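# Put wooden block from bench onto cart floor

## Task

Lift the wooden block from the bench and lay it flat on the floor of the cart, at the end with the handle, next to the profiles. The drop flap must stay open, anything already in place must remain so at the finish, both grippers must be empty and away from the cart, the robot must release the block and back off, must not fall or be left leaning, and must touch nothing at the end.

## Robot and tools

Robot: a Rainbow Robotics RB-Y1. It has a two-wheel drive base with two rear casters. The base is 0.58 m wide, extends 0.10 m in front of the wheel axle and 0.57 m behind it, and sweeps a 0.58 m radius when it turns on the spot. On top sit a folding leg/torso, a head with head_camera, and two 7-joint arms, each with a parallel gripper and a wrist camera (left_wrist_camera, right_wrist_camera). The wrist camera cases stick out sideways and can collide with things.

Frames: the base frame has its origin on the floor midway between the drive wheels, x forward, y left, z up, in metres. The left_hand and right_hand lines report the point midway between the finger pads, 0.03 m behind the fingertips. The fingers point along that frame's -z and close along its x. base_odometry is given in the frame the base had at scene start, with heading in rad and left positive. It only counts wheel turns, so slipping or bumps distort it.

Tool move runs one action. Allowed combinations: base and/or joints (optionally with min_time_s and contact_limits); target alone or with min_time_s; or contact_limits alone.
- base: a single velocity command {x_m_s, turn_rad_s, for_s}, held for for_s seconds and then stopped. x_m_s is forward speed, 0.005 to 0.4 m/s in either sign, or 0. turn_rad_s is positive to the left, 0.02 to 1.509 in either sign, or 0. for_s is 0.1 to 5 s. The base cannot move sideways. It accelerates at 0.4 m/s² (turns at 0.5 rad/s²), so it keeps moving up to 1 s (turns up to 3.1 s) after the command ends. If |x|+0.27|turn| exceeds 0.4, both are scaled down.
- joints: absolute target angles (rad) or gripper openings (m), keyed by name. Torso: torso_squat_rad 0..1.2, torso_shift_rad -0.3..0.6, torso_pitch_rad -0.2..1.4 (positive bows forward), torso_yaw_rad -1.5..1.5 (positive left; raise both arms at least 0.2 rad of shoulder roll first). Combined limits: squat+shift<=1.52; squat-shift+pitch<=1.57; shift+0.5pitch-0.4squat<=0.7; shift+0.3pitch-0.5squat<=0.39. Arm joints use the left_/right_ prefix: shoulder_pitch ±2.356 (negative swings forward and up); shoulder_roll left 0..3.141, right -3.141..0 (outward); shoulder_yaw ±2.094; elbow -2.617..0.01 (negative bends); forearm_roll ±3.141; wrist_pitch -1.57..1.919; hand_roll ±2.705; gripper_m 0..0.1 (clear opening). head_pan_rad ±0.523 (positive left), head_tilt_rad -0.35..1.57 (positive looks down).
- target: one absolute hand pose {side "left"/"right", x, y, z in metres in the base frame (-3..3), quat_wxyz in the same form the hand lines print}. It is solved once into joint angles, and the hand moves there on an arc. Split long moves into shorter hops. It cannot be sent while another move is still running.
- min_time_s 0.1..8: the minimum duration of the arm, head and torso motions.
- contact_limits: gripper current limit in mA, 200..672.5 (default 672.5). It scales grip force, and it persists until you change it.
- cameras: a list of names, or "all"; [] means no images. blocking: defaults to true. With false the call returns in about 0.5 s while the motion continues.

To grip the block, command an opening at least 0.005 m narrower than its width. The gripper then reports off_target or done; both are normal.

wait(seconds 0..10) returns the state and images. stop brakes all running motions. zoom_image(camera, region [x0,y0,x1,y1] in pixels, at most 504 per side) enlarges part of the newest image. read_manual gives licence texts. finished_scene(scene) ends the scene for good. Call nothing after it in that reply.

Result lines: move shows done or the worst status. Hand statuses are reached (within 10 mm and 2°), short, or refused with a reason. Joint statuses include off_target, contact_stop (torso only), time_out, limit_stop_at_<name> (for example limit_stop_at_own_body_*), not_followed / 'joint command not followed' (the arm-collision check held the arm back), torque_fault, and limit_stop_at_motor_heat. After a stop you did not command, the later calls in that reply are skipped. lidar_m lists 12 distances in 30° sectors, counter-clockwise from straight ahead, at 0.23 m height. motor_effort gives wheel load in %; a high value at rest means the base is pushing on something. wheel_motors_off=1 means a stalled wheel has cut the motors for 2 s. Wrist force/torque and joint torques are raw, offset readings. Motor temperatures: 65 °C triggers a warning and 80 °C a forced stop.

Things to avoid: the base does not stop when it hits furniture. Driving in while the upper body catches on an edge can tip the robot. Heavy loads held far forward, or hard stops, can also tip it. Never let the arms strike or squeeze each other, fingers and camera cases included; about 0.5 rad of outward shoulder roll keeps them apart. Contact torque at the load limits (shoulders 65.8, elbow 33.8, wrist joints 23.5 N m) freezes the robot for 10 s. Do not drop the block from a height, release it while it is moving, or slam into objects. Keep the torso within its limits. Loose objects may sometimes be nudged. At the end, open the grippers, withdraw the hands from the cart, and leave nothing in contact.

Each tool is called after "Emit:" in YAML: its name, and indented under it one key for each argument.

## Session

Emit:
move:
  joints: {"head_pan_rad":0.4,"head_tilt_rad":0.6,"torso_squat_rad":0.1}
  cameras: ["head_camera"]

Emit:
move:
  joints: {"head_pan_rad":-0.3,"head_tilt_rad":0.6}
  cameras: ["head_camera"]

Scene clock: 1.60 s.
Joint torques (N m): left_arm=[-1.89 -0.71 0.68 -0.4 -0.04 -0.65 -0.03] | right_arm=[-3.58 -0.54 -0.83 -1.43 -0.03 -0.55 0.01]
External joint torques (N m): left_arm=[-0.51 -0.86 0.67 0.15 -0.04 -0.23 -0.03] | right_arm=[0.02 0.58 -0.79 0.2 -0.09 0.05 0]
Motor temperatures (°C): left_arm=[30 28 31 35 34 32 37] | right_arm=[34 30 31 30 35 36 34]
Wrist force (N): left_arm=[0.1 1.3 -7.9] | right_arm=[-2.7 1.0 -4.6]
Wrist torque (N m): left_arm=[-0.27 0.15 0.08] | right_arm=[-0.09 -0.11 -0.09]
Wrist force, peak (N): left_arm=[-0.7 1.2 -8.4] | right_arm=[-2.9 0.7 -5.4]
move: done
base_odometry: x=+0.000 y=+0.000 heading=+0.000
lidar_m: 0.74 1.04 1.55 4.57 1.52 1.07 1.02 1.08 1.44 3.61 1.09 0.78
base_status: not commanded
joint_positions: torso_squat_rad=+0.100 torso_shift_rad=+0.000 torso_pitch_rad=+0.000 torso_yaw_rad=+0.000 left_shoulder_pitch_rad=+0.037 left_shoulder_roll_rad=+0.004 left_shoulder_yaw_rad=-0.043 left_elbow_rad=-0.196 left_forearm_roll_rad=-0.014 left_wrist_pitch_rad=+0.002 left_hand_roll_rad=+0.027 left_gripper_m=+0.099 right_shoulder_pitch_rad=-0.040 right_shoulder_roll_rad=-0.021 right_shoulder_yaw_rad=-0.018 right_elbow_rad=-0.235 right_forearm_roll_rad=+0.049 right_wrist_pitch_rad=-0.014 right_hand_roll_rad=+0.035 right_gripper_m=+0.099 head_pan_rad=+0.400 head_tilt_rad=+0.600
joint_status: all done
wheel_motors_off: 0
motor_effort: left_wheel=+0(1) right_wheel=+1(2)
chest: x=-0.2279 y=+0.0001 z=+1.2864 quat_wxyz=(+1.000, +0.000, +0.000, +0.000) (m; base frame)
left_hand: x=-0.1598 y=+0.2200 z=+0.6042 quat_wxyz=(+0.997, +0.000, -0.079, -0.009) (m; base frame)
right_hand: x=-0.0824 y=-0.2360 z=+0.6160 quat_wxyz=(+0.989, -0.016, -0.142, +0.041) (m; base frame)
pictures: head_camera
camera_calibration:
head_camera: T_world_to_cam=[[0.390896, -0.919897, -0.031445, 0.126393], [-0.486132, -0.177324, -0.855705, 1.22361], [0.781585, 0.349779, -0.516507, 0.873799], [0, 0, 0, 1]] pos_world=[-0.137519, 0.0276075, 1.50235]

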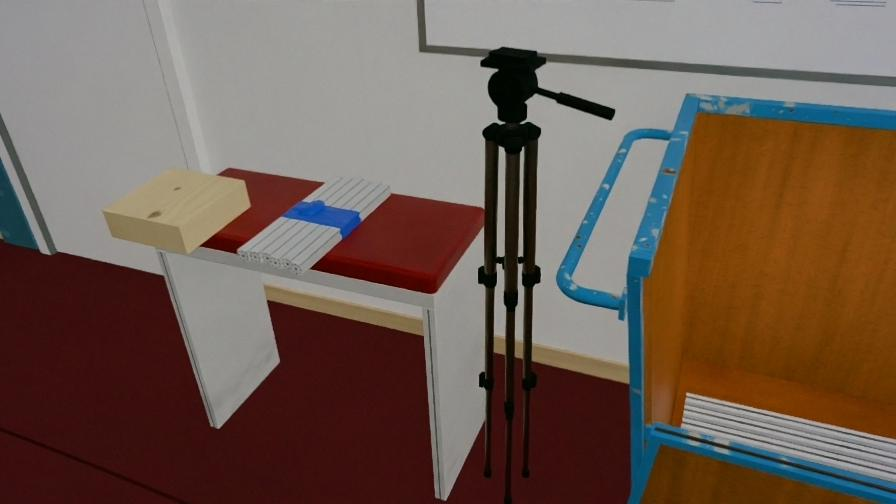

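Scene clock: 2.73 s.
Joint torques (N m): left_arm=[-1.45 -0.69 0.59 -0.63 -0.09 -0.6 -0.03] | right_arm=[-3.53 -0.43 -0.98 -1.33 -0.07 -0.51 0.01]
External joint torques (N m): left_arm=[-0.07 -0.84 0.58 -0.07 -0.1 -0.18 -0.02] | right_arm=[0.07 0.69 -0.93 0.3 -0.13 0.09 -0.01]
Motor temperatures (°C): left_arm=[30 28 31 35 34 32 37] | right_arm=[34 30 31 30 35 36 34]
Wrist force (N): left_arm=[-0.8 0.9 -7.8] | right_arm=[-2.4 1.3 -4.5]
Wrist torque (N m): left_arm=[-0.29 0.10 0.09] | right_arm=[-0.14 -0.08 -0.08]
Wrist force, peak (N): left_arm=[0.2 1.8 -8.2] | right_arm=[-2.8 1.2 -5.4]
move: done
base_odometry: x=+0.000 y=+0.000 heading=+0.000
lidar_m: 0.74 1.04 1.57 4.56 1.52 1.09 1.03 1.07 1.44 3.61 1.10 0.78
base_status: not commanded
joint_positions: torso_squat_rad=+0.100 torso_shift_rad=+0.000 torso_pitch_rad=+0.000 torso_yaw_rad=+0.000 left_shoulder_pitch_rad=+0.037 left_shoulder_roll_rad=+0.004 left_shoulder_yaw_rad=-0.043 left_elbow_rad=-0.196 left_forearm_roll_rad=-0.014 left_wrist_pitch_rad=+0.002 left_hand_roll_rad=+0.027 left_gripper_m=+0.099 right_shoulder_pitch_rad=-0.040 right_shoulder_roll_rad=-0.021 right_shoulder_yaw_rad=-0.018 right_elbow_rad=-0.235 right_forearm_roll_rad=+0.049 right_wrist_pitch_rad=-0.014 right_hand_roll_rad=+0.035 right_gripper_m=+0.099 head_pan_rad=-0.300 head_tilt_rad=+0.600
joint_status: all done
wheel_motors_off: 0
motor_effort: left_wheel=+0(1) right_wheel=+0(2)
chest: x=-0.2279 y=+0.0001 z=+1.2864 quat_wxyz=(+1.000, +0.000, +0.000, +0.000) (m; base frame)
left_hand: x=-0.1598 y=+0.2200 z=+0.6042 quat_wxyz=(+0.997, +0.000, -0.079, -0.009) (m; base frame)
right_hand: x=-0.0824 y=-0.2360 z=+0.6160 quat_wxyz=(+0.989, -0.016, -0.142, +0.041) (m; base frame)
pictures: head_camera
camera_calibration:
head_camera: T_world_to_cam=[[-0.293598, -0.955413, -0.0314089, -0.014595], [-0.485973, 0.177472, -0.855765, 1.22367], [0.823183, -0.235987, -0.51641, 0.882295], [0, 0, 0, 1]] pos_world=[-0.135903, -0.0229025, 1.50235]

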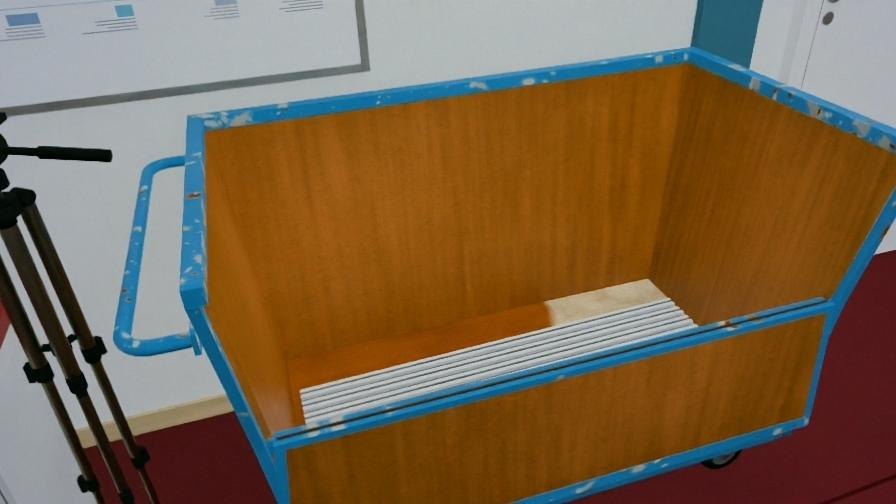

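Emit:
move:
  base: {"turn_rad_s":0.8,"for_s":1.964}
  joints: {"torso_squat_rad":0.8,"torso_pitch_rad":0.3,"head_pan_rad":0,"head_tilt_rad":0.5}
  cameras: []

Emit:
move:
  base: {"x_m_s":0.4,"for_s":3.33}
  cameras: []

Emit:
move:
  base: {"turn_rad_s":-0.8,"for_s":1.964}
  cameras: ["head_camera"]

Scene clock: 9.63 s.
Joint torques (N m): left_arm=[5.65 -0.78 0.78 2.68 -0.05 -0.06 -0.03] | right_arm=[4.6 -0.14 -0.89 1.71 -0.27 -0.08 0]
External joint torques (N m): left_arm=[-1.13 -1.03 0.76 0.01 -0.05 -0.23 -0.04] | right_arm=[0.06 0.82 -0.71 0.27 -0.26 -0.05 0]
Motor temperatures (°C): left_arm=[30 28 31 35 34 32 37] | right_arm=[34 30 31 30 35 36 34]
Wrist force (N): left_arm=[1.3 1.4 -7.9] | right_arm=[-1.0 1.1 -5.3]
Wrist torque (N m): left_arm=[-0.26 0.17 0.07] | right_arm=[-0.08 0.00 -0.09]
Wrist force, peak (N): left_arm=[2.0 1.2 -8.6] | right_arm=[-1.4 1.4 -5.7]
move: done
base_odometry: x=+0.000 y=+0.000 heading=+1.573
lidar_m: 4.38 1.49 1.07 1.02 1.06 1.43 3.71 1.10 0.79 0.76 1.03 1.57
base_status: done (sent for 1.97 of 1.97 s)
joint_positions: torso_squat_rad=+0.800 torso_shift_rad=+0.000 torso_pitch_rad=+0.300 torso_yaw_rad=+0.000 left_shoulder_pitch_rad=+0.037 left_shoulder_roll_rad=+0.004 left_shoulder_yaw_rad=-0.043 left_elbow_rad=-0.196 left_forearm_roll_rad=-0.014 left_wrist_pitch_rad=+0.002 left_hand_roll_rad=+0.027 left_gripper_m=+0.099 right_shoulder_pitch_rad=-0.040 right_shoulder_roll_rad=-0.021 right_shoulder_yaw_rad=-0.018 right_elbow_rad=-0.235 right_forearm_roll_rad=+0.049 right_wrist_pitch_rad=-0.014 right_hand_roll_rad=+0.035 right_gripper_m=+0.099 head_pan_rad=+0.000 head_tilt_rad=+0.500
joint_status: all done
wheel_motors_off: 0
motor_effort: left_wheel=+3(33) right_wheel=+20(51)
chest: x=-0.1366 y=+0.0001 z=+1.0638 quat_wxyz=(+0.989, +0.000, +0.149, +0.000) (m; base frame)
left_hand: x=-0.2731 y=+0.2200 z=+0.3919 quat_wxyz=(+0.997, -0.002, +0.071, -0.009) (m; base frame)
right_hand: x=-0.1956 y=-0.2360 z=+0.3802 quat_wxyz=(+0.999, -0.010, +0.007, +0.043) (m; base frame)
pictures: none
No camera images: "cameras" was empty.

Scene clock: 14.33 s.
Joint torques (N m): left_arm=[6.34 -1.05 0.68 2.62 -0.15 -0.03 -0.09] | right_arm=[5.1 -0.19 -0.52 1.98 -0.07 0.03 -0.17]
External joint torques (N m): left_arm=[-0.43 -1.3 0.65 -0.05 -0.15 -0.2 -0.1] | right_arm=[0.56 0.78 -0.35 0.54 -0.06 0.06 -0.17]
Motor temperatures (°C): left_arm=[30 28 31 35 34 32 37] | right_arm=[34 30 31 30 35 36 34]
Wrist force (N): left_arm=[1.8 1.4 -7.9] | right_arm=[-0.5 1.0 -5.2]
Wrist torque (N m): left_arm=[-0.28 0.27 0.06] | right_arm=[-0.07 0.03 -0.07]
Wrist force, peak (N): left_arm=[2.0 1.9 -8.4] | right_arm=[-1.3 0.9 -5.6]
move: done
base_odometry: x=-0.003 y=+1.333 heading=+1.574
lidar_m: 4.27 1.52 1.10 1.05 1.09 1.47 3.85 1.46 1.20 0.90 1.51 2.07
base_status: done (sent for 3.33 of 3.33 s)
joint_positions: torso_squat_rad=+0.800 torso_shift_rad=+0.000 torso_pitch_rad=+0.300 torso_yaw_rad=+0.000 left_shoulder_pitch_rad=+0.037 left_shoulder_roll_rad=+0.004 left_shoulder_yaw_rad=-0.043 left_elbow_rad=-0.196 left_forearm_roll_rad=-0.014 left_wrist_pitch_rad=+0.002 left_hand_roll_rad=+0.027 left_gripper_m=+0.099 right_shoulder_pitch_rad=-0.040 right_shoulder_roll_rad=-0.021 right_shoulder_yaw_rad=-0.018 right_elbow_rad=-0.235 right_forearm_roll_rad=+0.049 right_wrist_pitch_rad=-0.014 right_hand_roll_rad=+0.035 right_gripper_m=+0.099 head_pan_rad=+0.000 head_tilt_rad=+0.500
joint_status: not commanded
wheel_motors_off: 0
motor_effort: left_wheel=+16(44) right_wheel=-13(51)
chest: x=-0.1365 y=+0.0001 z=+1.0638 quat_wxyz=(+0.989, +0.000, +0.149, +0.000) (m; base frame)
left_hand: x=-0.2730 y=+0.2200 z=+0.3919 quat_wxyz=(+0.997, -0.002, +0.071, -0.009) (m; base frame)
right_hand: x=-0.1955 y=-0.2360 z=+0.3802 quat_wxyz=(+0.999, -0.010, +0.007, +0.043) (m; base frame)
pictures: none
No camera images: "cameras" was empty.

Scene clock: 18.23 s.
Joint torques (N m): left_arm=[6.21 -0.61 0.52 2.68 -0.05 -0.16 -0.05] | right_arm=[5.09 -0.86 -0.69 2.05 -0.21 0.05 0.11]
External joint torques (N m): left_arm=[-0.57 -0.86 0.49 0.01 -0.05 -0.33 -0.06] | right_arm=[0.54 0.1 -0.52 0.6 -0.2 0.08 0.11]
Motor temperatures (°C): left_arm=[30 28 31 35 34 32 37] | right_arm=[34 30 31 30 35 36 34]
Wrist force (N): left_arm=[1.1 0.2 -7.1] | right_arm=[-0.8 1.5 -4.9]
Wrist torque (N m): left_arm=[-0.12 0.18 0.05] | right_arm=[-0.14 -0.01 -0.08]
Wrist force, peak (N): left_arm=[2.2 1.5 -8.2] | right_arm=[-0.7 1.0 -5.7]
move: done
base_odometry: x=-0.004 y=+1.333 heading=+0.001
lidar_m: 0.88 1.51 2.06 4.27 1.55 1.09 1.05 1.09 1.46 3.69 1.44 1.18
base_status: done (sent for 1.97 of 1.97 s)
joint_positions: torso_squat_rad=+0.800 torso_shift_rad=+0.000 torso_pitch_rad=+0.300 torso_yaw_rad=+0.000 left_shoulder_pitch_rad=+0.037 left_shoulder_roll_rad=+0.004 left_shoulder_yaw_rad=-0.043 left_elbow_rad=-0.196 left_forearm_roll_rad=-0.014 left_wrist_pitch_rad=+0.002 left_hand_roll_rad=+0.027 left_gripper_m=+0.099 right_shoulder_pitch_rad=-0.040 right_shoulder_roll_rad=-0.021 right_shoulder_yaw_rad=-0.018 right_elbow_rad=-0.235 right_forearm_roll_rad=+0.049 right_wrist_pitch_rad=-0.014 right_hand_roll_rad=+0.035 right_gripper_m=+0.099 head_pan_rad=+0.000 head_tilt_rad=+0.500
joint_status: not commanded
wheel_motors_off: 0
motor_effort: left_wheel=+21(40) right_wheel=+1(46)
chest: x=-0.1365 y=+0.0001 z=+1.0638 quat_wxyz=(+0.989, +0.000, +0.149, +0.000) (m; base frame)
left_hand: x=-0.2730 y=+0.2200 z=+0.3919 quat_wxyz=(+0.997, -0.002, +0.071, -0.009) (m; base frame)
right_hand: x=-0.1955 y=-0.2360 z=+0.3802 quat_wxyz=(+0.999, -0.010, +0.007, +0.043) (m; base frame)
pictures: head_camera
camera_calibration:
head_camera: T_world_to_cam=[[-0.0045067, -0.999502, -0.0312457, 0.0378705], [-0.676447, 0.0260593, -0.73603, 0.932362], [0.736478, 0.017819, -0.676227, 0.830897], [0, 0, 0, 1]] pos_world=[0.0189263, -0.00125083, 1.24931]

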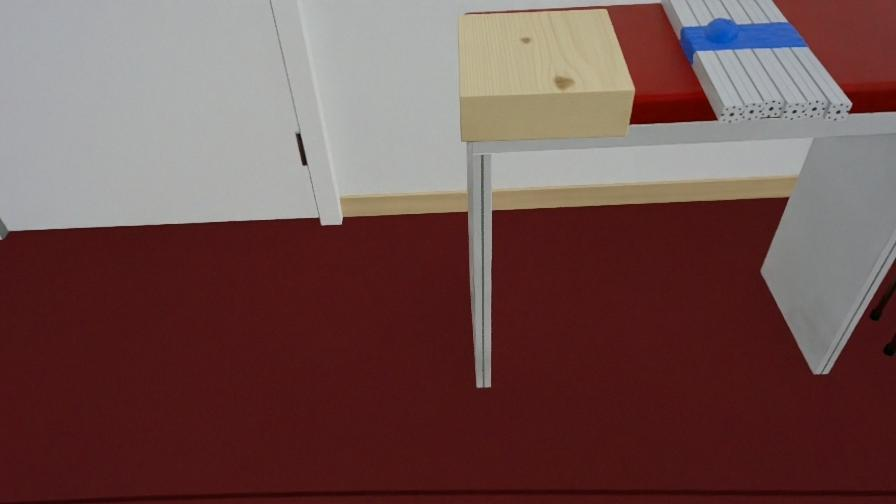

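Emit:
move:
  target: {"side":"right","x":0.40,"y":-0.09,"z":0.77,"quat_wxyz":[0.7071,0,-0.7071,0]}
  min_time_s: 1.5
  cameras: []

Emit:
move:
  target: {"side":"right","x":0.485,"y":-0.09,"z":0.767,"quat_wxyz":[0.7071,0,-0.7071,0]}
  min_time_s: 1
  cameras: []

Emit:
move:
  base: {"x_m_s":0.25,"for_s":1.0}
  cameras: ["head_camera","right_wrist_camera"]

Scene clock: 24.80 s.
Joint torques (N m): left_arm=[6.08 -0.74 0.8 2.71 0 -0.05 -0.03] | right_arm=[-11.96 3.14 0.28 -9.31 0.97 -0.89 -0.15]
External joint torques (N m): left_arm=[-0.7 -0.99 0.77 0.05 0 -0.22 -0.04] | right_arm=[0.7 0.99 0.48 -0.12 -0.02 0.19 -0.2]
Motor temperatures (°C): left_arm=[30 28 31 35 34 32 37] | right_arm=[34 30 31 30 35 36 34]
Wrist force (N): left_arm=[2.2 1.5 -7.8] | right_arm=[-7.1 0.8 1.4]
Wrist torque (N m): left_arm=[-0.32 0.28 0.08] | right_arm=[-0.12 -0.38 -0.11]
Wrist force, peak (N): left_arm=[1.7 2.0 -8.4] | right_arm=[-7.8 0.0 1.2]
move: done
base_odometry: x=-0.004 y=+1.333 heading=+0.001
lidar_m: 0.90 1.51 2.05 4.26 1.55 1.10 1.05 1.10 1.47 3.68 1.44 1.18
base_status: not commanded
joint_positions: torso_squat_rad=+0.800 torso_shift_rad=+0.000 torso_pitch_rad=+0.300 torso_yaw_rad=+0.000 left_shoulder_pitch_rad=+0.037 left_shoulder_roll_rad=+0.004 left_shoulder_yaw_rad=-0.043 left_elbow_rad=-0.196 left_forearm_roll_rad=-0.014 left_wrist_pitch_rad=+0.002 left_hand_roll_rad=+0.027 left_gripper_m=+0.099 right_shoulder_pitch_rad=-0.490 right_shoulder_roll_rad=+0.000 right_shoulder_yaw_rad=+0.315 right_elbow_rad=-1.120 right_forearm_roll_rad=-1.083 right_wrist_pitch_rad=-0.542 right_hand_roll_rad=+0.973 right_gripper_m=+0.099 head_pan_rad=+0.000 head_tilt_rad=+0.500
joint_status: all done
wheel_motors_off: 0
motor_effort: left_wheel=+22(22) right_wheel=+0(5)
chest: x=-0.1366 y=+0.0001 z=+1.0638 quat_wxyz=(+0.989, +0.000, +0.149, +0.000) (m; base frame)
left_hand: x=-0.2730 y=+0.2200 z=+0.3919 quat_wxyz=(+0.997, -0.002, +0.071, -0.009) (m; base frame)
right_hand: x=+0.4000 y=-0.0900 z=+0.7699 quat_wxyz=(+0.706, +0.001, -0.708, +0.001) (m; base frame)
right_hand_status: reached (checked arc, planned for 1.5 s): 0 mm and 0.2 deg off.
pictures: none
No camera images: "cameras" was empty.

Scene clock: 26.30 s.
Joint torques (N m): left_arm=[5.91 -0.69 0.77 2.73 0.04 -0.13 0.08] | right_arm=[-18.9 -1.32 0.77 -6.69 0.8 -1.72 0.22]
External joint torques (N m): left_arm=[-0.87 -0.94 0.74 0.06 0.05 -0.3 0.08] | right_arm=[0.33 0.73 0.96 0.18 0.01 -0.04 0.16]
Motor temperatures (°C): left_arm=[30 28 31 35 34 32 37] | right_arm=[34 30 31 30 35 36 34]
Wrist force (N): left_arm=[2.3 1.3 -7.3] | right_arm=[-7.1 1.0 1.2]
Wrist torque (N m): left_arm=[-0.27 0.33 0.10] | right_arm=[-0.13 -0.42 -0.10]
Wrist force, peak (N): left_arm=[1.5 1.5 -8.5] | right_arm=[-8.4 0.5 0.9]
move: done
base_odometry: x=-0.004 y=+1.333 heading=+0.001
lidar_m: 0.89 1.50 2.06 4.27 1.55 1.11 1.04 1.10 1.48 3.69 1.45 1.16
base_status: not commanded
joint_positions: torso_squat_rad=+0.800 torso_shift_rad=+0.000 torso_pitch_rad=+0.300 torso_yaw_rad=+0.000 left_shoulder_pitch_rad=+0.037 left_shoulder_roll_rad=+0.004 left_shoulder_yaw_rad=-0.043 left_elbow_rad=-0.196 left_forearm_roll_rad=-0.014 left_wrist_pitch_rad=+0.002 left_hand_roll_rad=+0.027 left_gripper_m=+0.099 right_shoulder_pitch_rad=-1.058 right_shoulder_roll_rad=-0.001 right_shoulder_yaw_rad=+0.360 right_elbow_rad=-0.267 right_forearm_roll_rad=-0.999 right_wrist_pitch_rad=-0.714 right_hand_roll_rad=+0.498 right_gripper_m=+0.099 head_pan_rad=+0.000 head_tilt_rad=+0.500
joint_status: all done
wheel_motors_off: 0
motor_effort: left_wheel=+20(21) right_wheel=+2(4)
chest: x=-0.1366 y=+0.0001 z=+1.0638 quat_wxyz=(+0.989, +0.000, +0.149, +0.000) (m; base frame)
left_hand: x=-0.2730 y=+0.2200 z=+0.3919 quat_wxyz=(+0.997, -0.002, +0.071, -0.009) (m; base frame)
right_hand: x=+0.4846 y=-0.0902 z=+0.7675 quat_wxyz=(+0.714, +0.002, -0.700, +0.002) (m; base frame)
right_hand_status: reached (checked arc, as near as the solve gets, planned for 1.2 s): 1 mm and 1.2 deg off.
pictures: none
No camera images: "cameras" was empty.

Scene clock: 28.33 s.
Joint torques (N m): left_arm=[6.48 -0.54 0.76 2.61 -0.1 0.01 -0.01] | right_arm=[-19.53 -1.28 0.46 -7.06 0.75 -1.61 0.35]
External joint torques (N m): left_arm=[-0.3 -0.79 0.74 -0.06 -0.09 -0.16 -0.02] | right_arm=[-0.3 0.76 0.64 -0.19 -0.04 0.08 0.3]
Motor temperatures (°C): left_arm=[30 28 31 35 34 32 37] | right_arm=[34 30 31 30 35 36 34]
Wrist force (N): left_arm=[2.4 1.5 -8.2] | right_arm=[-7.7 0.4 1.2]
Wrist torque (N m): left_arm=[-0.29 0.31 0.07] | right_arm=[-0.08 -0.48 -0.12]
Wrist force, peak (N): left_arm=[2.4 1.5 -8.2] | right_arm=[-7.8 0.1 1.4]
move: done
base_odometry: x=+0.246 y=+1.333 heading=+0.001
lidar_m: 0.63 1.26 1.71 4.28 1.90 1.36 1.30 1.35 1.81 2.10 1.00 1.04
base_status: done (sent for 1 of 1 s)
joint_positions: torso_squat_rad=+0.800 torso_shift_rad=+0.000 torso_pitch_rad=+0.300 torso_yaw_rad=+0.000 left_shoulder_pitch_rad=+0.037 left_shoulder_roll_rad=+0.004 left_shoulder_yaw_rad=-0.043 left_elbow_rad=-0.196 left_forearm_roll_rad=-0.014 left_wrist_pitch_rad=+0.002 left_hand_roll_rad=+0.027 left_gripper_m=+0.099 right_shoulder_pitch_rad=-1.058 right_shoulder_roll_rad=-0.001 right_shoulder_yaw_rad=+0.360 right_elbow_rad=-0.267 right_forearm_roll_rad=-0.999 right_wrist_pitch_rad=-0.714 right_hand_roll_rad=+0.498 right_gripper_m=+0.099 head_pan_rad=+0.000 head_tilt_rad=+0.500
joint_status: not commanded
wheel_motors_off: 0
motor_effort: left_wheel=-8(47) right_wheel=+6(39)
chest: x=-0.1365 y=+0.0001 z=+1.0638 quat_wxyz=(+0.989, +0.000, +0.150, +0.000) (m; base frame)
left_hand: x=-0.2730 y=+0.2200 z=+0.3919 quat_wxyz=(+0.997, -0.002, +0.071, -0.009) (m; base frame)
right_hand: x=+0.4846 y=-0.0902 z=+0.7674 quat_wxyz=(+0.714, +0.002, -0.700, +0.002) (m; base frame)
pictures: head_camera, right_wrist_camera
camera_calibration:
head_camera: T_world_to_cam=[[-0.00444072, -0.999504, -0.0311761, 0.0377825], [-0.676446, 0.0259635, -0.736035, 0.932435], [0.736479, 0.0178204, -0.676226, 0.830822], [0, 0, 0, 1]] pos_world=[0.0190264, -0.00125112, 1.24931]
right_wrist_camera: T_world_to_cam=[[0.00709846, -0.0285925, -0.999566, 0.75974], [-0.512848, 0.858017, -0.0281855, 0.37464], [0.85845, 0.512825, -0.00857299, -0.290961], [0, 0, 0, 1]] pos_world=[0.436516, -0.150512, 0.767475]

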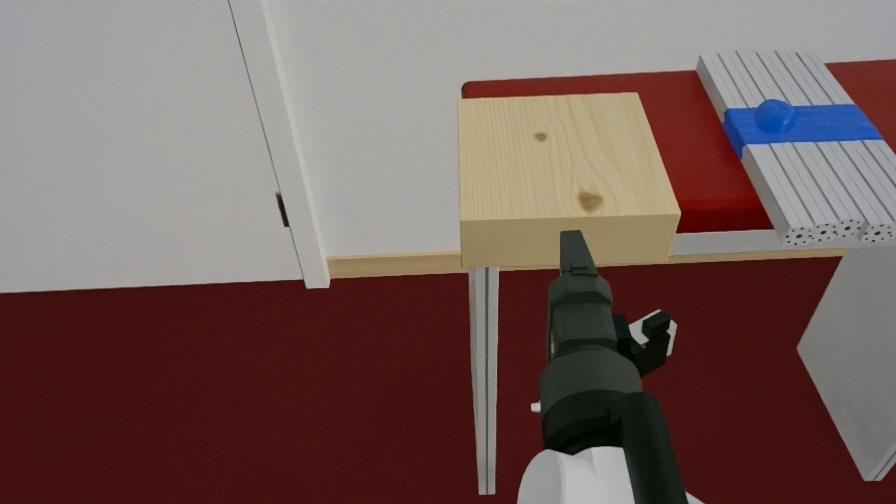

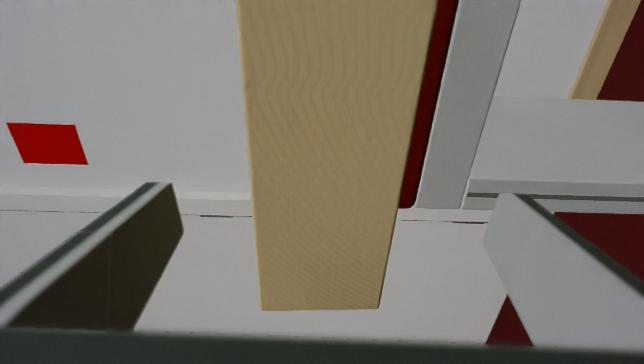

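Emit:
move:
  base: {"x_m_s":0.1,"for_s":1.05}
  cameras: ["right_wrist_camera","head_camera"]

Emit:
move:
  joints: {"right_gripper_m":0.05}
  cameras: ["head_camera"]

Scene clock: 31.37 s.
Joint torques (N m): left_arm=[6.12 -0.61 0.95 2.65 -0.11 -0.06 -0.02] | right_arm=[-19.59 -1.55 0.81 -7.06 0.63 -1.78 0.35]
External joint torques (N m): left_arm=[-0.67 -0.86 0.92 -0.02 -0.1 -0.23 -0.03] | right_arm=[-0.36 0.49 0.99 -0.19 -0.15 -0.09 0.3]
Motor temperatures (°C): left_arm=[30 28 31 35 34 32 37] | right_arm=[34 30 31 30 35 36 34]
Wrist force (N): left_arm=[1.9 2.0 -7.8] | right_arm=[-7.5 0.8 1.4]
Wrist torque (N m): left_arm=[-0.38 0.31 0.06] | right_arm=[-0.15 -0.44 -0.11]
Wrist force, peak (N): left_arm=[1.7 1.3 -8.2] | right_arm=[-7.8 0.3 1.4]
move: done
base_odometry: x=+0.353 y=+1.333 heading=+0.000
lidar_m: 0.54 1.16 1.57 4.00 2.08 1.47 1.40 1.46 1.94 1.66 0.93 1.04
base_status: done (sent for 1.07 of 1.07 s)
joint_positions: torso_squat_rad=+0.800 torso_shift_rad=+0.000 torso_pitch_rad=+0.300 torso_yaw_rad=+0.000 left_shoulder_pitch_rad=+0.037 left_shoulder_roll_rad=+0.004 left_shoulder_yaw_rad=-0.043 left_elbow_rad=-0.196 left_forearm_roll_rad=-0.014 left_wrist_pitch_rad=+0.002 left_hand_roll_rad=+0.027 left_gripper_m=+0.099 right_shoulder_pitch_rad=-1.058 right_shoulder_roll_rad=-0.001 right_shoulder_yaw_rad=+0.360 right_elbow_rad=-0.267 right_forearm_roll_rad=-0.999 right_wrist_pitch_rad=-0.714 right_hand_roll_rad=+0.498 right_gripper_m=+0.099 head_pan_rad=+0.000 head_tilt_rad=+0.500
joint_status: not commanded
wheel_motors_off: 0
motor_effort: left_wheel=-8(24) right_wheel=+7(30)
chest: x=-0.1365 y=+0.0001 z=+1.0638 quat_wxyz=(+0.989, +0.000, +0.150, +0.000) (m; base frame)
left_hand: x=-0.2730 y=+0.2200 z=+0.3919 quat_wxyz=(+0.997, -0.002, +0.071, -0.009) (m; base frame)
right_hand: x=+0.4846 y=-0.0902 z=+0.7674 quat_wxyz=(+0.714, +0.002, -0.700, +0.002) (m; base frame)
pictures: head_camera, right_wrist_camera
camera_calibration:
head_camera: T_world_to_cam=[[-0.00444367, -0.999504, -0.0311731, 0.0377788], [-0.676499, 0.025962, -0.735986, 0.932375], [0.73643, 0.0178181, -0.676279, 0.83089], [0, 0, 0, 1]] pos_world=[0.0190264, -0.00125112, 1.24931]
right_wrist_camera: T_world_to_cam=[[0.00709599, -0.0285933, -0.999566, 0.759741], [-0.512774, 0.858061, -0.0281856, 0.374615], [0.858495, 0.512751, -0.00857308, -0.290992], [0, 0, 0, 1]] pos_world=[0.436516, -0.150513, 0.767475]

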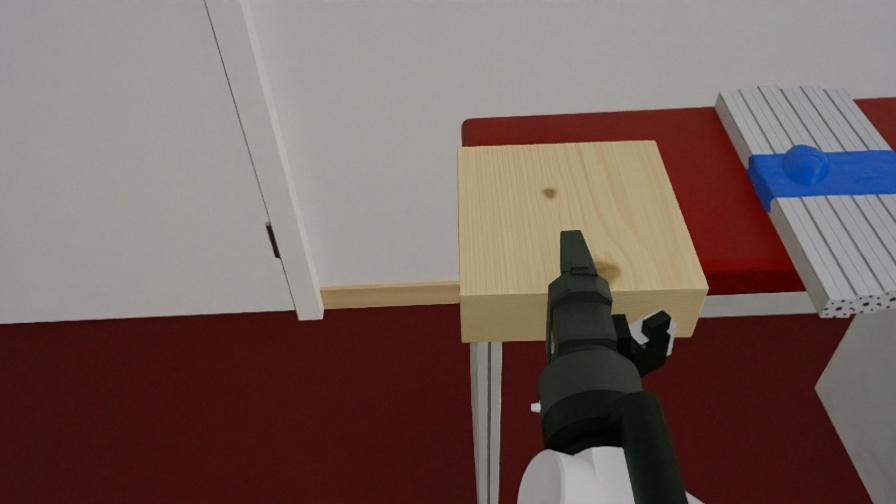

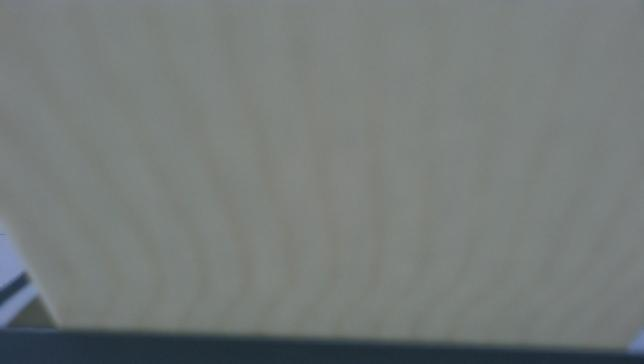

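Scene clock: 32.43 s.
Joint torques (N m): left_arm=[6.37 -0.69 0.45 2.67 -0.24 -0.12 0.06] | right_arm=[-19.7 -1.48 0.64 -6.76 0.68 -1.38 0.3]
External joint torques (N m): left_arm=[-0.41 -0.94 0.43 0 -0.24 -0.29 0.05] | right_arm=[-0.48 0.56 0.82 0.11 -0.1 0.31 0.25]
Motor temperatures (°C): left_arm=[30 28 31 35 34 32 37] | right_arm=[34 30 31 30 35 36 34]
Wrist force (N): left_arm=[1.7 1.6 -7.4] | right_arm=[-5.6 0.5 0.7]
Wrist torque (N m): left_arm=[-0.34 0.19 0.09] | right_arm=[-0.14 -0.66 -0.31]
Wrist force, peak (N): left_arm=[1.7 1.3 -8.6] | right_arm=[-9.2 0.7 1.0]
move: off_target
base_odometry: x=+0.353 y=+1.333 heading=+0.000
lidar_m: 0.53 1.16 1.57 4.01 2.08 1.47 1.41 1.46 1.96 1.65 0.93 1.04
base_status: not commanded
joint_positions: torso_squat_rad=+0.800 torso_shift_rad=+0.000 torso_pitch_rad=+0.300 torso_yaw_rad=+0.000 left_shoulder_pitch_rad=+0.037 left_shoulder_roll_rad=+0.004 left_shoulder_yaw_rad=-0.043 left_elbow_rad=-0.196 left_forearm_roll_rad=-0.014 left_wrist_pitch_rad=+0.002 left_hand_roll_rad=+0.027 left_gripper_m=+0.099 right_shoulder_pitch_rad=-1.058 right_shoulder_roll_rad=-0.001 right_shoulder_yaw_rad=+0.360 right_elbow_rad=-0.267 right_forearm_roll_rad=-0.999 right_wrist_pitch_rad=-0.714 right_hand_roll_rad=+0.498 right_gripper_m=+0.077 head_pan_rad=+0.000 head_tilt_rad=+0.500
joint_status: right_gripper_m off_target (ended at +0.077, target +0.050)
wheel_motors_off: 0
motor_effort: left_wheel=-9(10) right_wheel=+9(11)
chest: x=-0.1365 y=+0.0001 z=+1.0638 quat_wxyz=(+0.989, +0.000, +0.149, +0.000) (m; base frame)
left_hand: x=-0.2730 y=+0.2200 z=+0.3919 quat_wxyz=(+0.997, -0.002, +0.071, -0.009) (m; base frame)
right_hand: x=+0.4846 y=-0.0902 z=+0.7674 quat_wxyz=(+0.714, +0.002, -0.700, +0.002) (m; base frame)
pictures: head_camera
camera_calibration:
head_camera: T_world_to_cam=[[-0.00444072, -0.999504, -0.0311761, 0.0377825], [-0.676446, 0.0259635, -0.736035, 0.932435], [0.736479, 0.0178204, -0.676226, 0.830822], [0, 0, 0, 1]] pos_world=[0.0190264, -0.00125112, 1.24931]

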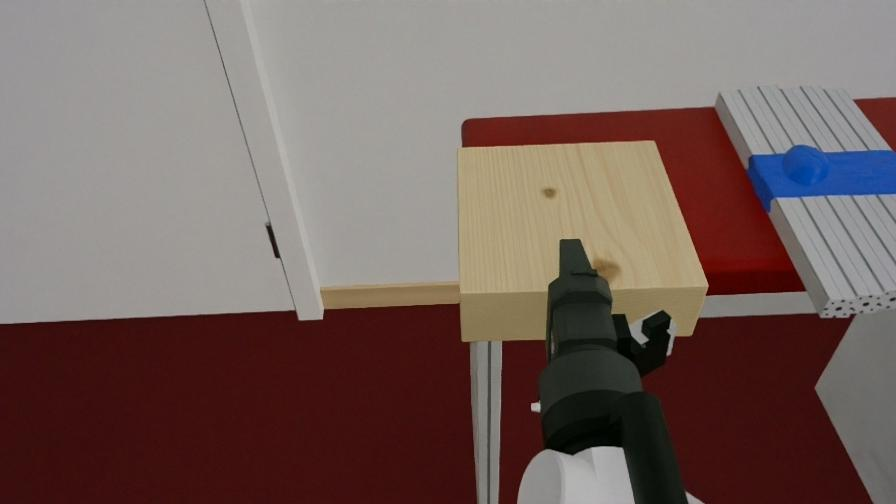

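Emit:
move:
  joints: {"torso_squat_rad":0.5}
  min_time_s: 2
  cameras: ["head_camera"]

Scene clock: 35.77 s.
Joint torques (N m): left_arm=[6.47 -0.49 0.63 2.59 -0.05 -0.08 -0.05] | right_arm=[-32.52 -2.48 0.61 -16.39 2.48 -7.91 0.32]
External joint torques (N m): left_arm=[-0.34 -0.74 0.61 -0.09 -0.04 -0.26 -0.06] | right_arm=[-13.38 -0.47 0.78 -9.56 1.7 -6.22 0.27]
Motor temperatures (°C): left_arm=[30 28 31 35 34 32 37] | right_arm=[34 30 31 30 35 37 34]
Wrist force (N): left_arm=[1.4 1.2 -7.9] | right_arm=[-28.6 0.7 -0.8]
Wrist torque (N m): left_arm=[-0.29 0.21 0.08] | right_arm=[-0.03 1.57 -0.19]
Wrist force, peak (N): left_arm=[2.2 1.8 -8.6] | right_arm=[-30.6 0.9 0.2]
move: done
base_odometry: x=+0.353 y=+1.333 heading=+0.000
lidar_m: 0.53 1.16 1.57 3.99 2.07 1.47 1.41 1.46 1.97 1.64 0.93 1.03
base_status: not commanded
joint_positions: torso_squat_rad=+0.500 torso_shift_rad=+0.000 torso_pitch_rad=+0.301 torso_yaw_rad=+0.000 left_shoulder_pitch_rad=+0.037 left_shoulder_roll_rad=+0.004 left_shoulder_yaw_rad=-0.043 left_elbow_rad=-0.196 left_forearm_roll_rad=-0.014 left_wrist_pitch_rad=+0.002 left_hand_roll_rad=+0.027 left_gripper_m=+0.099 right_shoulder_pitch_rad=-1.055 right_shoulder_roll_rad=-0.001 right_shoulder_yaw_rad=+0.360 right_elbow_rad=-0.265 right_forearm_roll_rad=-1.000 right_wrist_pitch_rad=-0.712 right_hand_roll_rad=+0.498 right_gripper_m=+0.074 head_pan_rad=+0.000 head_tilt_rad=+0.500
joint_status: all done
wheel_motors_off: 0
motor_effort: left_wheel=-8(9) right_wheel=+10(11)
chest: x=-0.1359 y=+0.0001 z=+1.1903 quat_wxyz=(+0.989, +0.000, +0.150, +0.000) (m; base frame)
left_hand: x=-0.2732 y=+0.2200 z=+0.5186 quat_wxyz=(+0.997, -0.002, +0.071, -0.009) (m; base frame)
right_hand: x=+0.4835 y=-0.0912 z=+0.8901 quat_wxyz=(+0.717, +0.002, -0.698, +0.002) (m; base frame)
pictures: head_camera
camera_calibration:
head_camera: T_world_to_cam=[[-0.00454743, -0.999502, -0.0312416, 0.0418162], [-0.677333, 0.0260624, -0.735215, 1.02483], [0.735663, 0.0178176, -0.677113, 0.916881], [0, 0, 0, 1]] pos_world=[0.0198257, -0.00125082, 1.37561]

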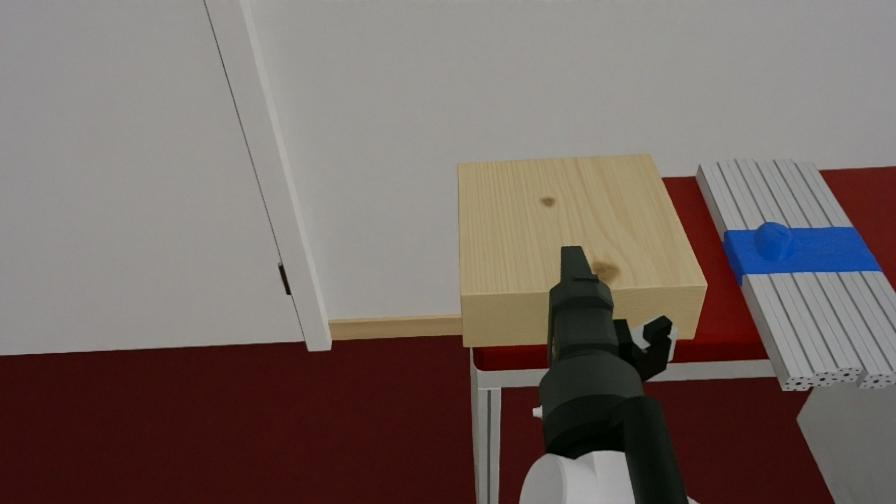

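Emit:
move:
  base: {"x_m_s":-0.3,"for_s":1.38}
  cameras: []

Emit:
move:
  base: {"turn_rad_s":-0.7,"for_s":2.244}
  cameras: []

Emit:
move:
  base: {"x_m_s":0.4,"for_s":3.96}
  joints: {"torso_squat_rad":0.2,"torso_shift_rad":0.2,"torso_pitch_rad":0.95,"head_tilt_rad":0.2}
  min_time_s: 5
  cameras: ["head_camera"]

Scene clock: 42.97 s.
Joint torques (N m): left_arm=[5.68 -0.31 0.55 2.72 -0.04 -0.04 -0.06] | right_arm=[-34.24 -3.3 0.67 -16.93 2.74 -8.15 0.25]
External joint torques (N m): left_arm=[-1.13 -0.57 0.52 0.04 -0.04 -0.21 -0.06] | right_arm=[-15.1 -1.29 0.84 -10.1 1.96 -6.46 0.2]
Motor temperatures (°C): left_arm=[30 28 31 35 34 32 37] | right_arm=[35 30 31 31 35 37 34]
Wrist force (N): left_arm=[1.6 1.4 -6.9] | right_arm=[-29.1 0.8 -0.4]
Wrist torque (N m): left_arm=[-0.31 0.17 0.06] | right_arm=[-0.22 1.49 -0.18]
Wrist force, peak (N): left_arm=[2.2 1.6 -8.4] | right_arm=[-30.6 1.3 -2.0]
move: done
base_odometry: x=-0.057 y=+1.333 heading=-0.001
lidar_m: 0.94 1.57 2.12 4.27 1.47 1.05 1.00 1.04 1.40 3.46 1.47 1.22
base_status: done (sent for 1.37 of 1.37 s)
joint_positions: torso_squat_rad=+0.500 torso_shift_rad=+0.000 torso_pitch_rad=+0.301 torso_yaw_rad=+0.000 left_shoulder_pitch_rad=+0.037 left_shoulder_roll_rad=+0.004 left_shoulder_yaw_rad=-0.043 left_elbow_rad=-0.196 left_forearm_roll_rad=-0.014 left_wrist_pitch_rad=+0.002 left_hand_roll_rad=+0.027 left_gripper_m=+0.099 right_shoulder_pitch_rad=-1.054 right_shoulder_roll_rad=-0.001 right_shoulder_yaw_rad=+0.360 right_elbow_rad=-0.265 right_forearm_roll_rad=-1.000 right_wrist_pitch_rad=-0.712 right_hand_roll_rad=+0.498 right_gripper_m=+0.074 head_pan_rad=+0.000 head_tilt_rad=+0.500
joint_status: not commanded
wheel_motors_off: 0
motor_effort: left_wheel=-13(28) right_wheel=+14(52)
chest: x=-0.1360 y=+0.0001 z=+1.1903 quat_wxyz=(+0.989, +0.000, +0.150, +0.000) (m; base frame)
left_hand: x=-0.2733 y=+0.2200 z=+0.5186 quat_wxyz=(+0.997, -0.002, +0.071, -0.009) (m; base frame)
right_hand: x=+0.4832 y=-0.0912 z=+0.8899 quat_wxyz=(+0.717, +0.002, -0.697, +0.002) (m; base frame)
pictures: none
No camera images: "cameras" was empty.

Scene clock: 46.90 s.
Joint torques (N m): left_arm=[5.79 -0.52 0.72 2.6 -0.09 -0.01 0.05] | right_arm=[-34.27 -3.5 0.78 -16.91 2.79 -8.08 0.39]
External joint torques (N m): left_arm=[-1.03 -0.77 0.69 -0.08 -0.09 -0.19 0.04] | right_arm=[-15.13 -1.49 0.95 -10.08 2.01 -6.39 0.34]
Motor temperatures (°C): left_arm=[30 28 31 35 34 32 37] | right_arm=[35 30 31 31 35 38 34]
Wrist force (N): left_arm=[1.8 1.1 -8.0] | right_arm=[-28.7 1.0 -0.6]
Wrist torque (N m): left_arm=[-0.29 0.27 0.10] | right_arm=[-0.05 1.49 -0.17]
Wrist force, peak (N): left_arm=[2.0 1.3 -8.4] | right_arm=[-29.6 2.5 -0.4]
move: done
base_odometry: x=-0.057 y=+1.334 heading=-1.564
lidar_m: 3.43 1.48 1.22 0.95 1.57 2.10 4.27 1.49 1.07 1.01 1.03 1.37
base_status: done (sent for 2.23 of 2.23 s)
joint_positions: torso_squat_rad=+0.500 torso_shift_rad=+0.000 torso_pitch_rad=+0.301 torso_yaw_rad=+0.000 left_shoulder_pitch_rad=+0.037 left_shoulder_roll_rad=+0.004 left_shoulder_yaw_rad=-0.043 left_elbow_rad=-0.196 left_forearm_roll_rad=-0.014 left_wrist_pitch_rad=+0.002 left_hand_roll_rad=+0.027 left_gripper_m=+0.099 right_shoulder_pitch_rad=-1.054 right_shoulder_roll_rad=-0.001 right_shoulder_yaw_rad=+0.360 right_elbow_rad=-0.265 right_forearm_roll_rad=-1.000 right_wrist_pitch_rad=-0.712 right_hand_roll_rad=+0.498 right_gripper_m=+0.074 head_pan_rad=+0.000 head_tilt_rad=+0.500
joint_status: not commanded
wheel_motors_off: 0
motor_effort: left_wheel=+16(50) right_wheel=+3(49)
chest: x=-0.1360 y=+0.0000 z=+1.1903 quat_wxyz=(+0.989, +0.000, +0.150, +0.000) (m; base frame)
left_hand: x=-0.2733 y=+0.2201 z=+0.5186 quat_wxyz=(+0.997, -0.002, +0.071, -0.009) (m; base frame)
right_hand: x=+0.4832 y=-0.0912 z=+0.8899 quat_wxyz=(+0.717, +0.002, -0.697, +0.002) (m; base frame)
pictures: none
No camera images: "cameras" was empty.

Scene clock: 52.20 s.
Joint torques (N m): left_arm=[20.12 -0.38 0.82 8.59 0.02 1.17 0.02] | right_arm=[-11.91 4.44 1.04 -8.7 2.18 -6.27 0.21]
External joint torques (N m): left_arm=[-1.39 -0.77 0.77 0.11 0.04 -0.17 -0.02] | right_arm=[-6.45 0.5 0.48 -5.75 1.66 -4.9 0.17]
Motor temperatures (°C): left_arm=[31 28 31 35 34 32 37] | right_arm=[35 30 31 31 35 38 34]
Wrist force (N): left_arm=[5.3 1.3 -6.7] | right_arm=[-21.7 1.0 -17.0]
Wrist torque (N m): left_arm=[-0.30 0.42 0.04] | right_arm=[0.00 1.14 -0.16]
Wrist force, peak (N): left_arm=[5.1 1.4 -7.4] | right_arm=[-29.9 0.6 0.9]
move: done
base_odometry: x=-0.047 y=-0.253 heading=-1.564
lidar_m: 3.21 1.23 0.88 0.84 0.86 1.83 4.29 1.41 1.01 0.94 0.97 1.29
base_status: done (sent for 3.97 of 3.97 s)
joint_positions: torso_squat_rad=+0.200 torso_shift_rad=+0.200 torso_pitch_rad=+0.951 torso_yaw_rad=+0.000 left_shoulder_pitch_rad=+0.037 left_shoulder_roll_rad=+0.004 left_shoulder_yaw_rad=-0.043 left_elbow_rad=-0.196 left_forearm_roll_rad=-0.014 left_wrist_pitch_rad=+0.002 left_hand_roll_rad=+0.027 left_gripper_m=+0.099 right_shoulder_pitch_rad=-1.056 right_shoulder_roll_rad=-0.001 right_shoulder_yaw_rad=+0.360 right_elbow_rad=-0.266 right_forearm_roll_rad=-1.000 right_wrist_pitch_rad=-0.713 right_hand_roll_rad=+0.498 right_gripper_m=+0.074 head_pan_rad=+0.000 head_tilt_rad=+0.200
joint_status: all done
wheel_motors_off: 0
motor_effort: left_wheel=+0(48) right_wheel=+2(38)
chest: x=+0.1605 y=+0.0000 z=+1.1326 quat_wxyz=(+0.889, +0.000, +0.458, +0.000) (m; base frame)
left_hand: x=-0.3553 y=+0.2201 z=+0.6809 quat_wxyz=(+0.923, -0.004, +0.386, -0.008) (m; base frame)
right_hand: x=+0.4733 y=-0.0908 z=+0.5194 quat_wxyz=(+0.901, +0.003, -0.433, +0.001) (m; base frame)
pictures: head_camera
camera_calibration:
head_camera: T_world_to_cam=[[-0.0149791, -0.999501, -0.0277921, 0.0382601], [-0.888256, 0.026064, -0.458609, 0.914702], [0.459105, 0.0178169, -0.888203, 0.884046], [0, 0, 0, 1]] pos_world=[0.407192, -0.00135081, 1.20577]

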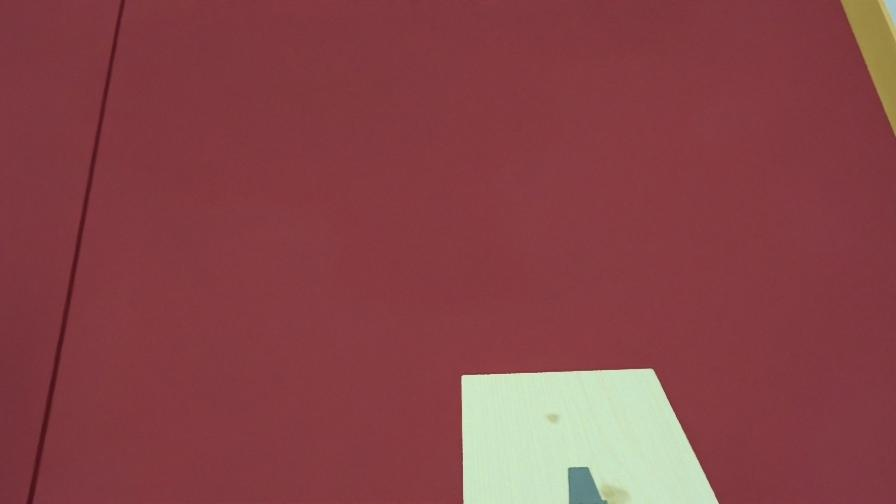

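Emit:
move:
  base: {"turn_rad_s":0.7,"for_s":2.267}
  joints: {"right_shoulder_pitch_rad":-1.170,"right_shoulder_roll_rad":-1.103,"right_shoulder_yaw_rad":1.230,"right_elbow_rad":-1.517,"right_forearm_roll_rad":-0.029,"right_wrist_pitch_rad":-0.732,"right_hand_roll_rad":-0.450}
  min_time_s: 3.5
  cameras: ["head_camera"]

Scene clock: 57.80 s.
Joint torques (N m): left_arm=[20.06 -0.51 0.76 8.58 -0.14 1.18 -0.02] | right_arm=[-14.46 -7.08 -9.64 -14.54 -2.64 -8 -0.07]
External joint torques (N m): left_arm=[-1.44 -0.89 0.71 0.1 -0.12 -0.16 -0.06] | right_arm=[-6.69 2.1 -4.34 -9.41 -2.22 -6.29 -0.12]
Motor temperatures (°C): left_arm=[31 28 31 35 34 32 37] | right_arm=[35 30 31 31 35 38 34]
Wrist force (N): left_arm=[5.5 0.8 -5.6] | right_arm=[-28.3 0.1 -5.1]
Wrist torque (N m): left_arm=[-0.22 0.45 0.05] | right_arm=[-0.11 1.49 -0.19]
Wrist force, peak (N): left_arm=[6.0 0.7 -6.6] | right_arm=[-25.5 0.1 -15.5]
move: done
base_odometry: x=-0.047 y=-0.253 heading=+0.022
lidar_m: 0.84 0.87 1.84 3.86 1.36 0.98 0.93 1.00 1.33 3.53 1.18 0.88
base_status: done (sent for 2.27 of 2.27 s)
joint_positions: torso_squat_rad=+0.200 torso_shift_rad=+0.200 torso_pitch_rad=+0.951 torso_yaw_rad=+0.000 left_shoulder_pitch_rad=+0.037 left_shoulder_roll_rad=+0.004 left_shoulder_yaw_rad=-0.043 left_elbow_rad=-0.196 left_forearm_roll_rad=-0.014 left_wrist_pitch_rad=+0.002 left_hand_roll_rad=+0.027 left_gripper_m=+0.099 right_shoulder_pitch_rad=-1.168 right_shoulder_roll_rad=-1.104 right_shoulder_yaw_rad=+1.231 right_elbow_rad=-1.515 right_forearm_roll_rad=-0.028 right_wrist_pitch_rad=-0.730 right_hand_roll_rad=-0.450 right_gripper_m=+0.074 head_pan_rad=+0.000 head_tilt_rad=+0.200
joint_status: all done
wheel_motors_off: 0
motor_effort: left_wheel=-5(35) right_wheel=+15(33)
chest: x=+0.1605 y=+0.0001 z=+1.1326 quat_wxyz=(+0.889, +0.000, +0.458, +0.000) (m; base frame)
left_hand: x=-0.3553 y=+0.2200 z=+0.6808 quat_wxyz=(+0.923, -0.004, +0.386, -0.008) (m; base frame)
right_hand: x=+0.4196 y=-0.0423 z=+0.7566 quat_wxyz=(+0.545, +0.452, -0.452, +0.543) (m; base frame)
pictures: head_camera
camera_calibration:
head_camera: T_world_to_cam=[[-0.014886, -0.999504, -0.0277459, 0.0383645], [-0.888256, 0.0259601, -0.458614, 0.914614], [0.459107, 0.0178185, -0.888202, 0.884087], [0, 0, 0, 1]] pos_world=[0.407093, -0.00115112, 1.20577]

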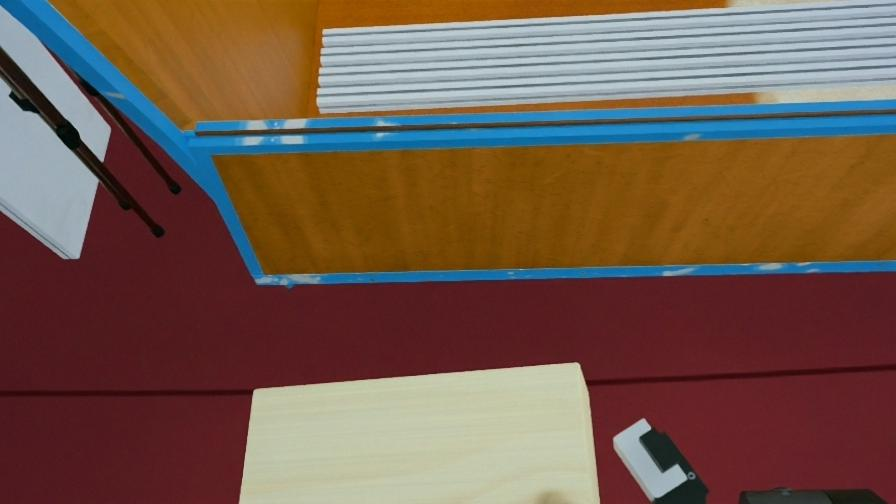

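Emit:
move:
  base: {"turn_rad_s":0.1,"for_s":0.3}
  cameras: []

Emit:
move:
  base: {"x_m_s":0.25,"for_s":1.4}
  cameras: ["head_camera"]

Scene clock: 60.80 s.
Joint torques (N m): left_arm=[20.09 -0.47 0.72 8.53 -0.15 1.18 0.09] | right_arm=[-14.89 -6.09 -9.35 -14.61 -2.59 -8.05 -0.12]
External joint torques (N m): left_arm=[-1.41 -0.85 0.67 0.05 -0.13 -0.16 0.05] | right_arm=[-7.12 3.1 -4.04 -9.48 -2.17 -6.34 -0.17]
Motor temperatures (°C): left_arm=[31 28 31 35 34 32 37] | right_arm=[35 30 31 31 35 38 34]
Wrist force (N): left_arm=[6.2 1.4 -6.6] | right_arm=[-28.5 0.2 -4.9]
Wrist torque (N m): left_arm=[-0.28 0.53 0.03] | right_arm=[-0.10 1.49 -0.19]
Wrist force, peak (N): left_arm=[6.2 1.4 -6.6] | right_arm=[-29.1 1.1 -4.1]
move: done
base_odometry: x=-0.047 y=-0.253 heading=+0.051
lidar_m: 0.83 0.88 1.81 3.47 1.30 0.97 0.93 1.00 1.38 3.99 1.17 0.86
base_status: done (sent for 0.3 of 0.3 s)
joint_positions: torso_squat_rad=+0.200 torso_shift_rad=+0.200 torso_pitch_rad=+0.951 torso_yaw_rad=+0.000 left_shoulder_pitch_rad=+0.037 left_shoulder_roll_rad=+0.004 left_shoulder_yaw_rad=-0.043 left_elbow_rad=-0.196 left_forearm_roll_rad=-0.014 left_wrist_pitch_rad=+0.002 left_hand_roll_rad=+0.027 left_gripper_m=+0.099 right_shoulder_pitch_rad=-1.168 right_shoulder_roll_rad=-1.104 right_shoulder_yaw_rad=+1.231 right_elbow_rad=-1.515 right_forearm_roll_rad=-0.028 right_wrist_pitch_rad=-0.730 right_hand_roll_rad=-0.450 right_gripper_m=+0.074 head_pan_rad=+0.000 head_tilt_rad=+0.200
joint_status: not commanded
wheel_motors_off: 0
motor_effort: left_wheel=-5(23) right_wheel=+18(32)
chest: x=+0.1605 y=+0.0001 z=+1.1326 quat_wxyz=(+0.889, +0.000, +0.458, +0.000) (m; base frame)
left_hand: x=-0.3553 y=+0.2200 z=+0.6808 quat_wxyz=(+0.923, -0.004, +0.386, -0.008) (m; base frame)
right_hand: x=+0.4197 y=-0.0423 z=+0.7566 quat_wxyz=(+0.545, +0.452, -0.452, +0.543) (m; base frame)
pictures: none
No camera images: "cameras" was empty.

Scene clock: 63.13 s.
Joint torques (N m): left_arm=[20.19 -0.53 1.03 8.61 -0.18 1.17 0.01] | right_arm=[-13.62 -6.29 -9.63 -14.52 -2.43 -7.95 -0.04]
External joint torques (N m): left_arm=[-1.31 -0.91 0.98 0.13 -0.17 -0.18 -0.03] | right_arm=[-5.85 2.9 -4.32 -9.4 -2.01 -6.26 -0.09]
Motor temperatures (°C): left_arm=[31 28 31 35 34 32 37] | right_arm=[35 30 31 32 35 38 34]
Wrist force (N): left_arm=[5.1 0.6 -6.1] | right_arm=[-27.3 1.2 -4.6]
Wrist torque (N m): left_arm=[-0.21 0.42 0.04] | right_arm=[-0.11 1.51 -0.20]
Wrist force, peak (N): left_arm=[5.9 1.5 -6.5] | right_arm=[-29.0 1.4 -5.1]
move: done
base_odometry: x=+0.303 y=-0.235 heading=+0.051
lidar_m: 0.48 0.52 1.02 4.70 1.79 1.33 1.28 1.36 1.89 4.66 0.68 0.50
base_status: done (sent for 1.4 of 1.4 s)
joint_positions: torso_squat_rad=+0.200 torso_shift_rad=+0.200 torso_pitch_rad=+0.951 torso_yaw_rad=+0.000 left_shoulder_pitch_rad=+0.037 left_shoulder_roll_rad=+0.004 left_shoulder_yaw_rad=-0.043 left_elbow_rad=-0.196 left_forearm_roll_rad=-0.014 left_wrist_pitch_rad=+0.002 left_hand_roll_rad=+0.027 left_gripper_m=+0.099 right_shoulder_pitch_rad=-1.169 right_shoulder_roll_rad=-1.104 right_shoulder_yaw_rad=+1.231 right_elbow_rad=-1.515 right_forearm_roll_rad=-0.029 right_wrist_pitch_rad=-0.730 right_hand_roll_rad=-0.450 right_gripper_m=+0.074 head_pan_rad=+0.000 head_tilt_rad=+0.200
joint_status: not commanded
wheel_motors_off: 0
motor_effort: left_wheel=-2(26) right_wheel=+0(46)
chest: x=+0.1604 y=+0.0001 z=+1.1326 quat_wxyz=(+0.889, +0.000, +0.458, +0.000) (m; base frame)
left_hand: x=-0.3553 y=+0.2200 z=+0.6808 quat_wxyz=(+0.923, -0.004, +0.386, -0.008) (m; base frame)
right_hand: x=+0.4197 y=-0.0423 z=+0.7566 quat_wxyz=(+0.545, +0.452, -0.452, +0.543) (m; base frame)
pictures: head_camera
camera_calibration:
head_camera: T_world_to_cam=[[-0.0148858, -0.999504, -0.0277513, 0.038271], [-0.888195, 0.0259648, -0.458733, 0.914735], [0.459226, 0.01782, -0.888141, 0.883966], [0, 0, 0, 1]] pos_world=[0.407092, -0.00125111, 1.20577]

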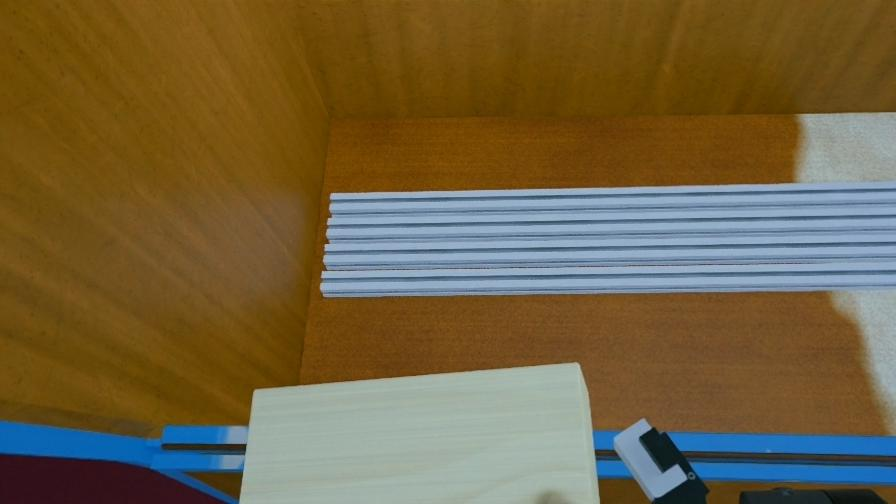

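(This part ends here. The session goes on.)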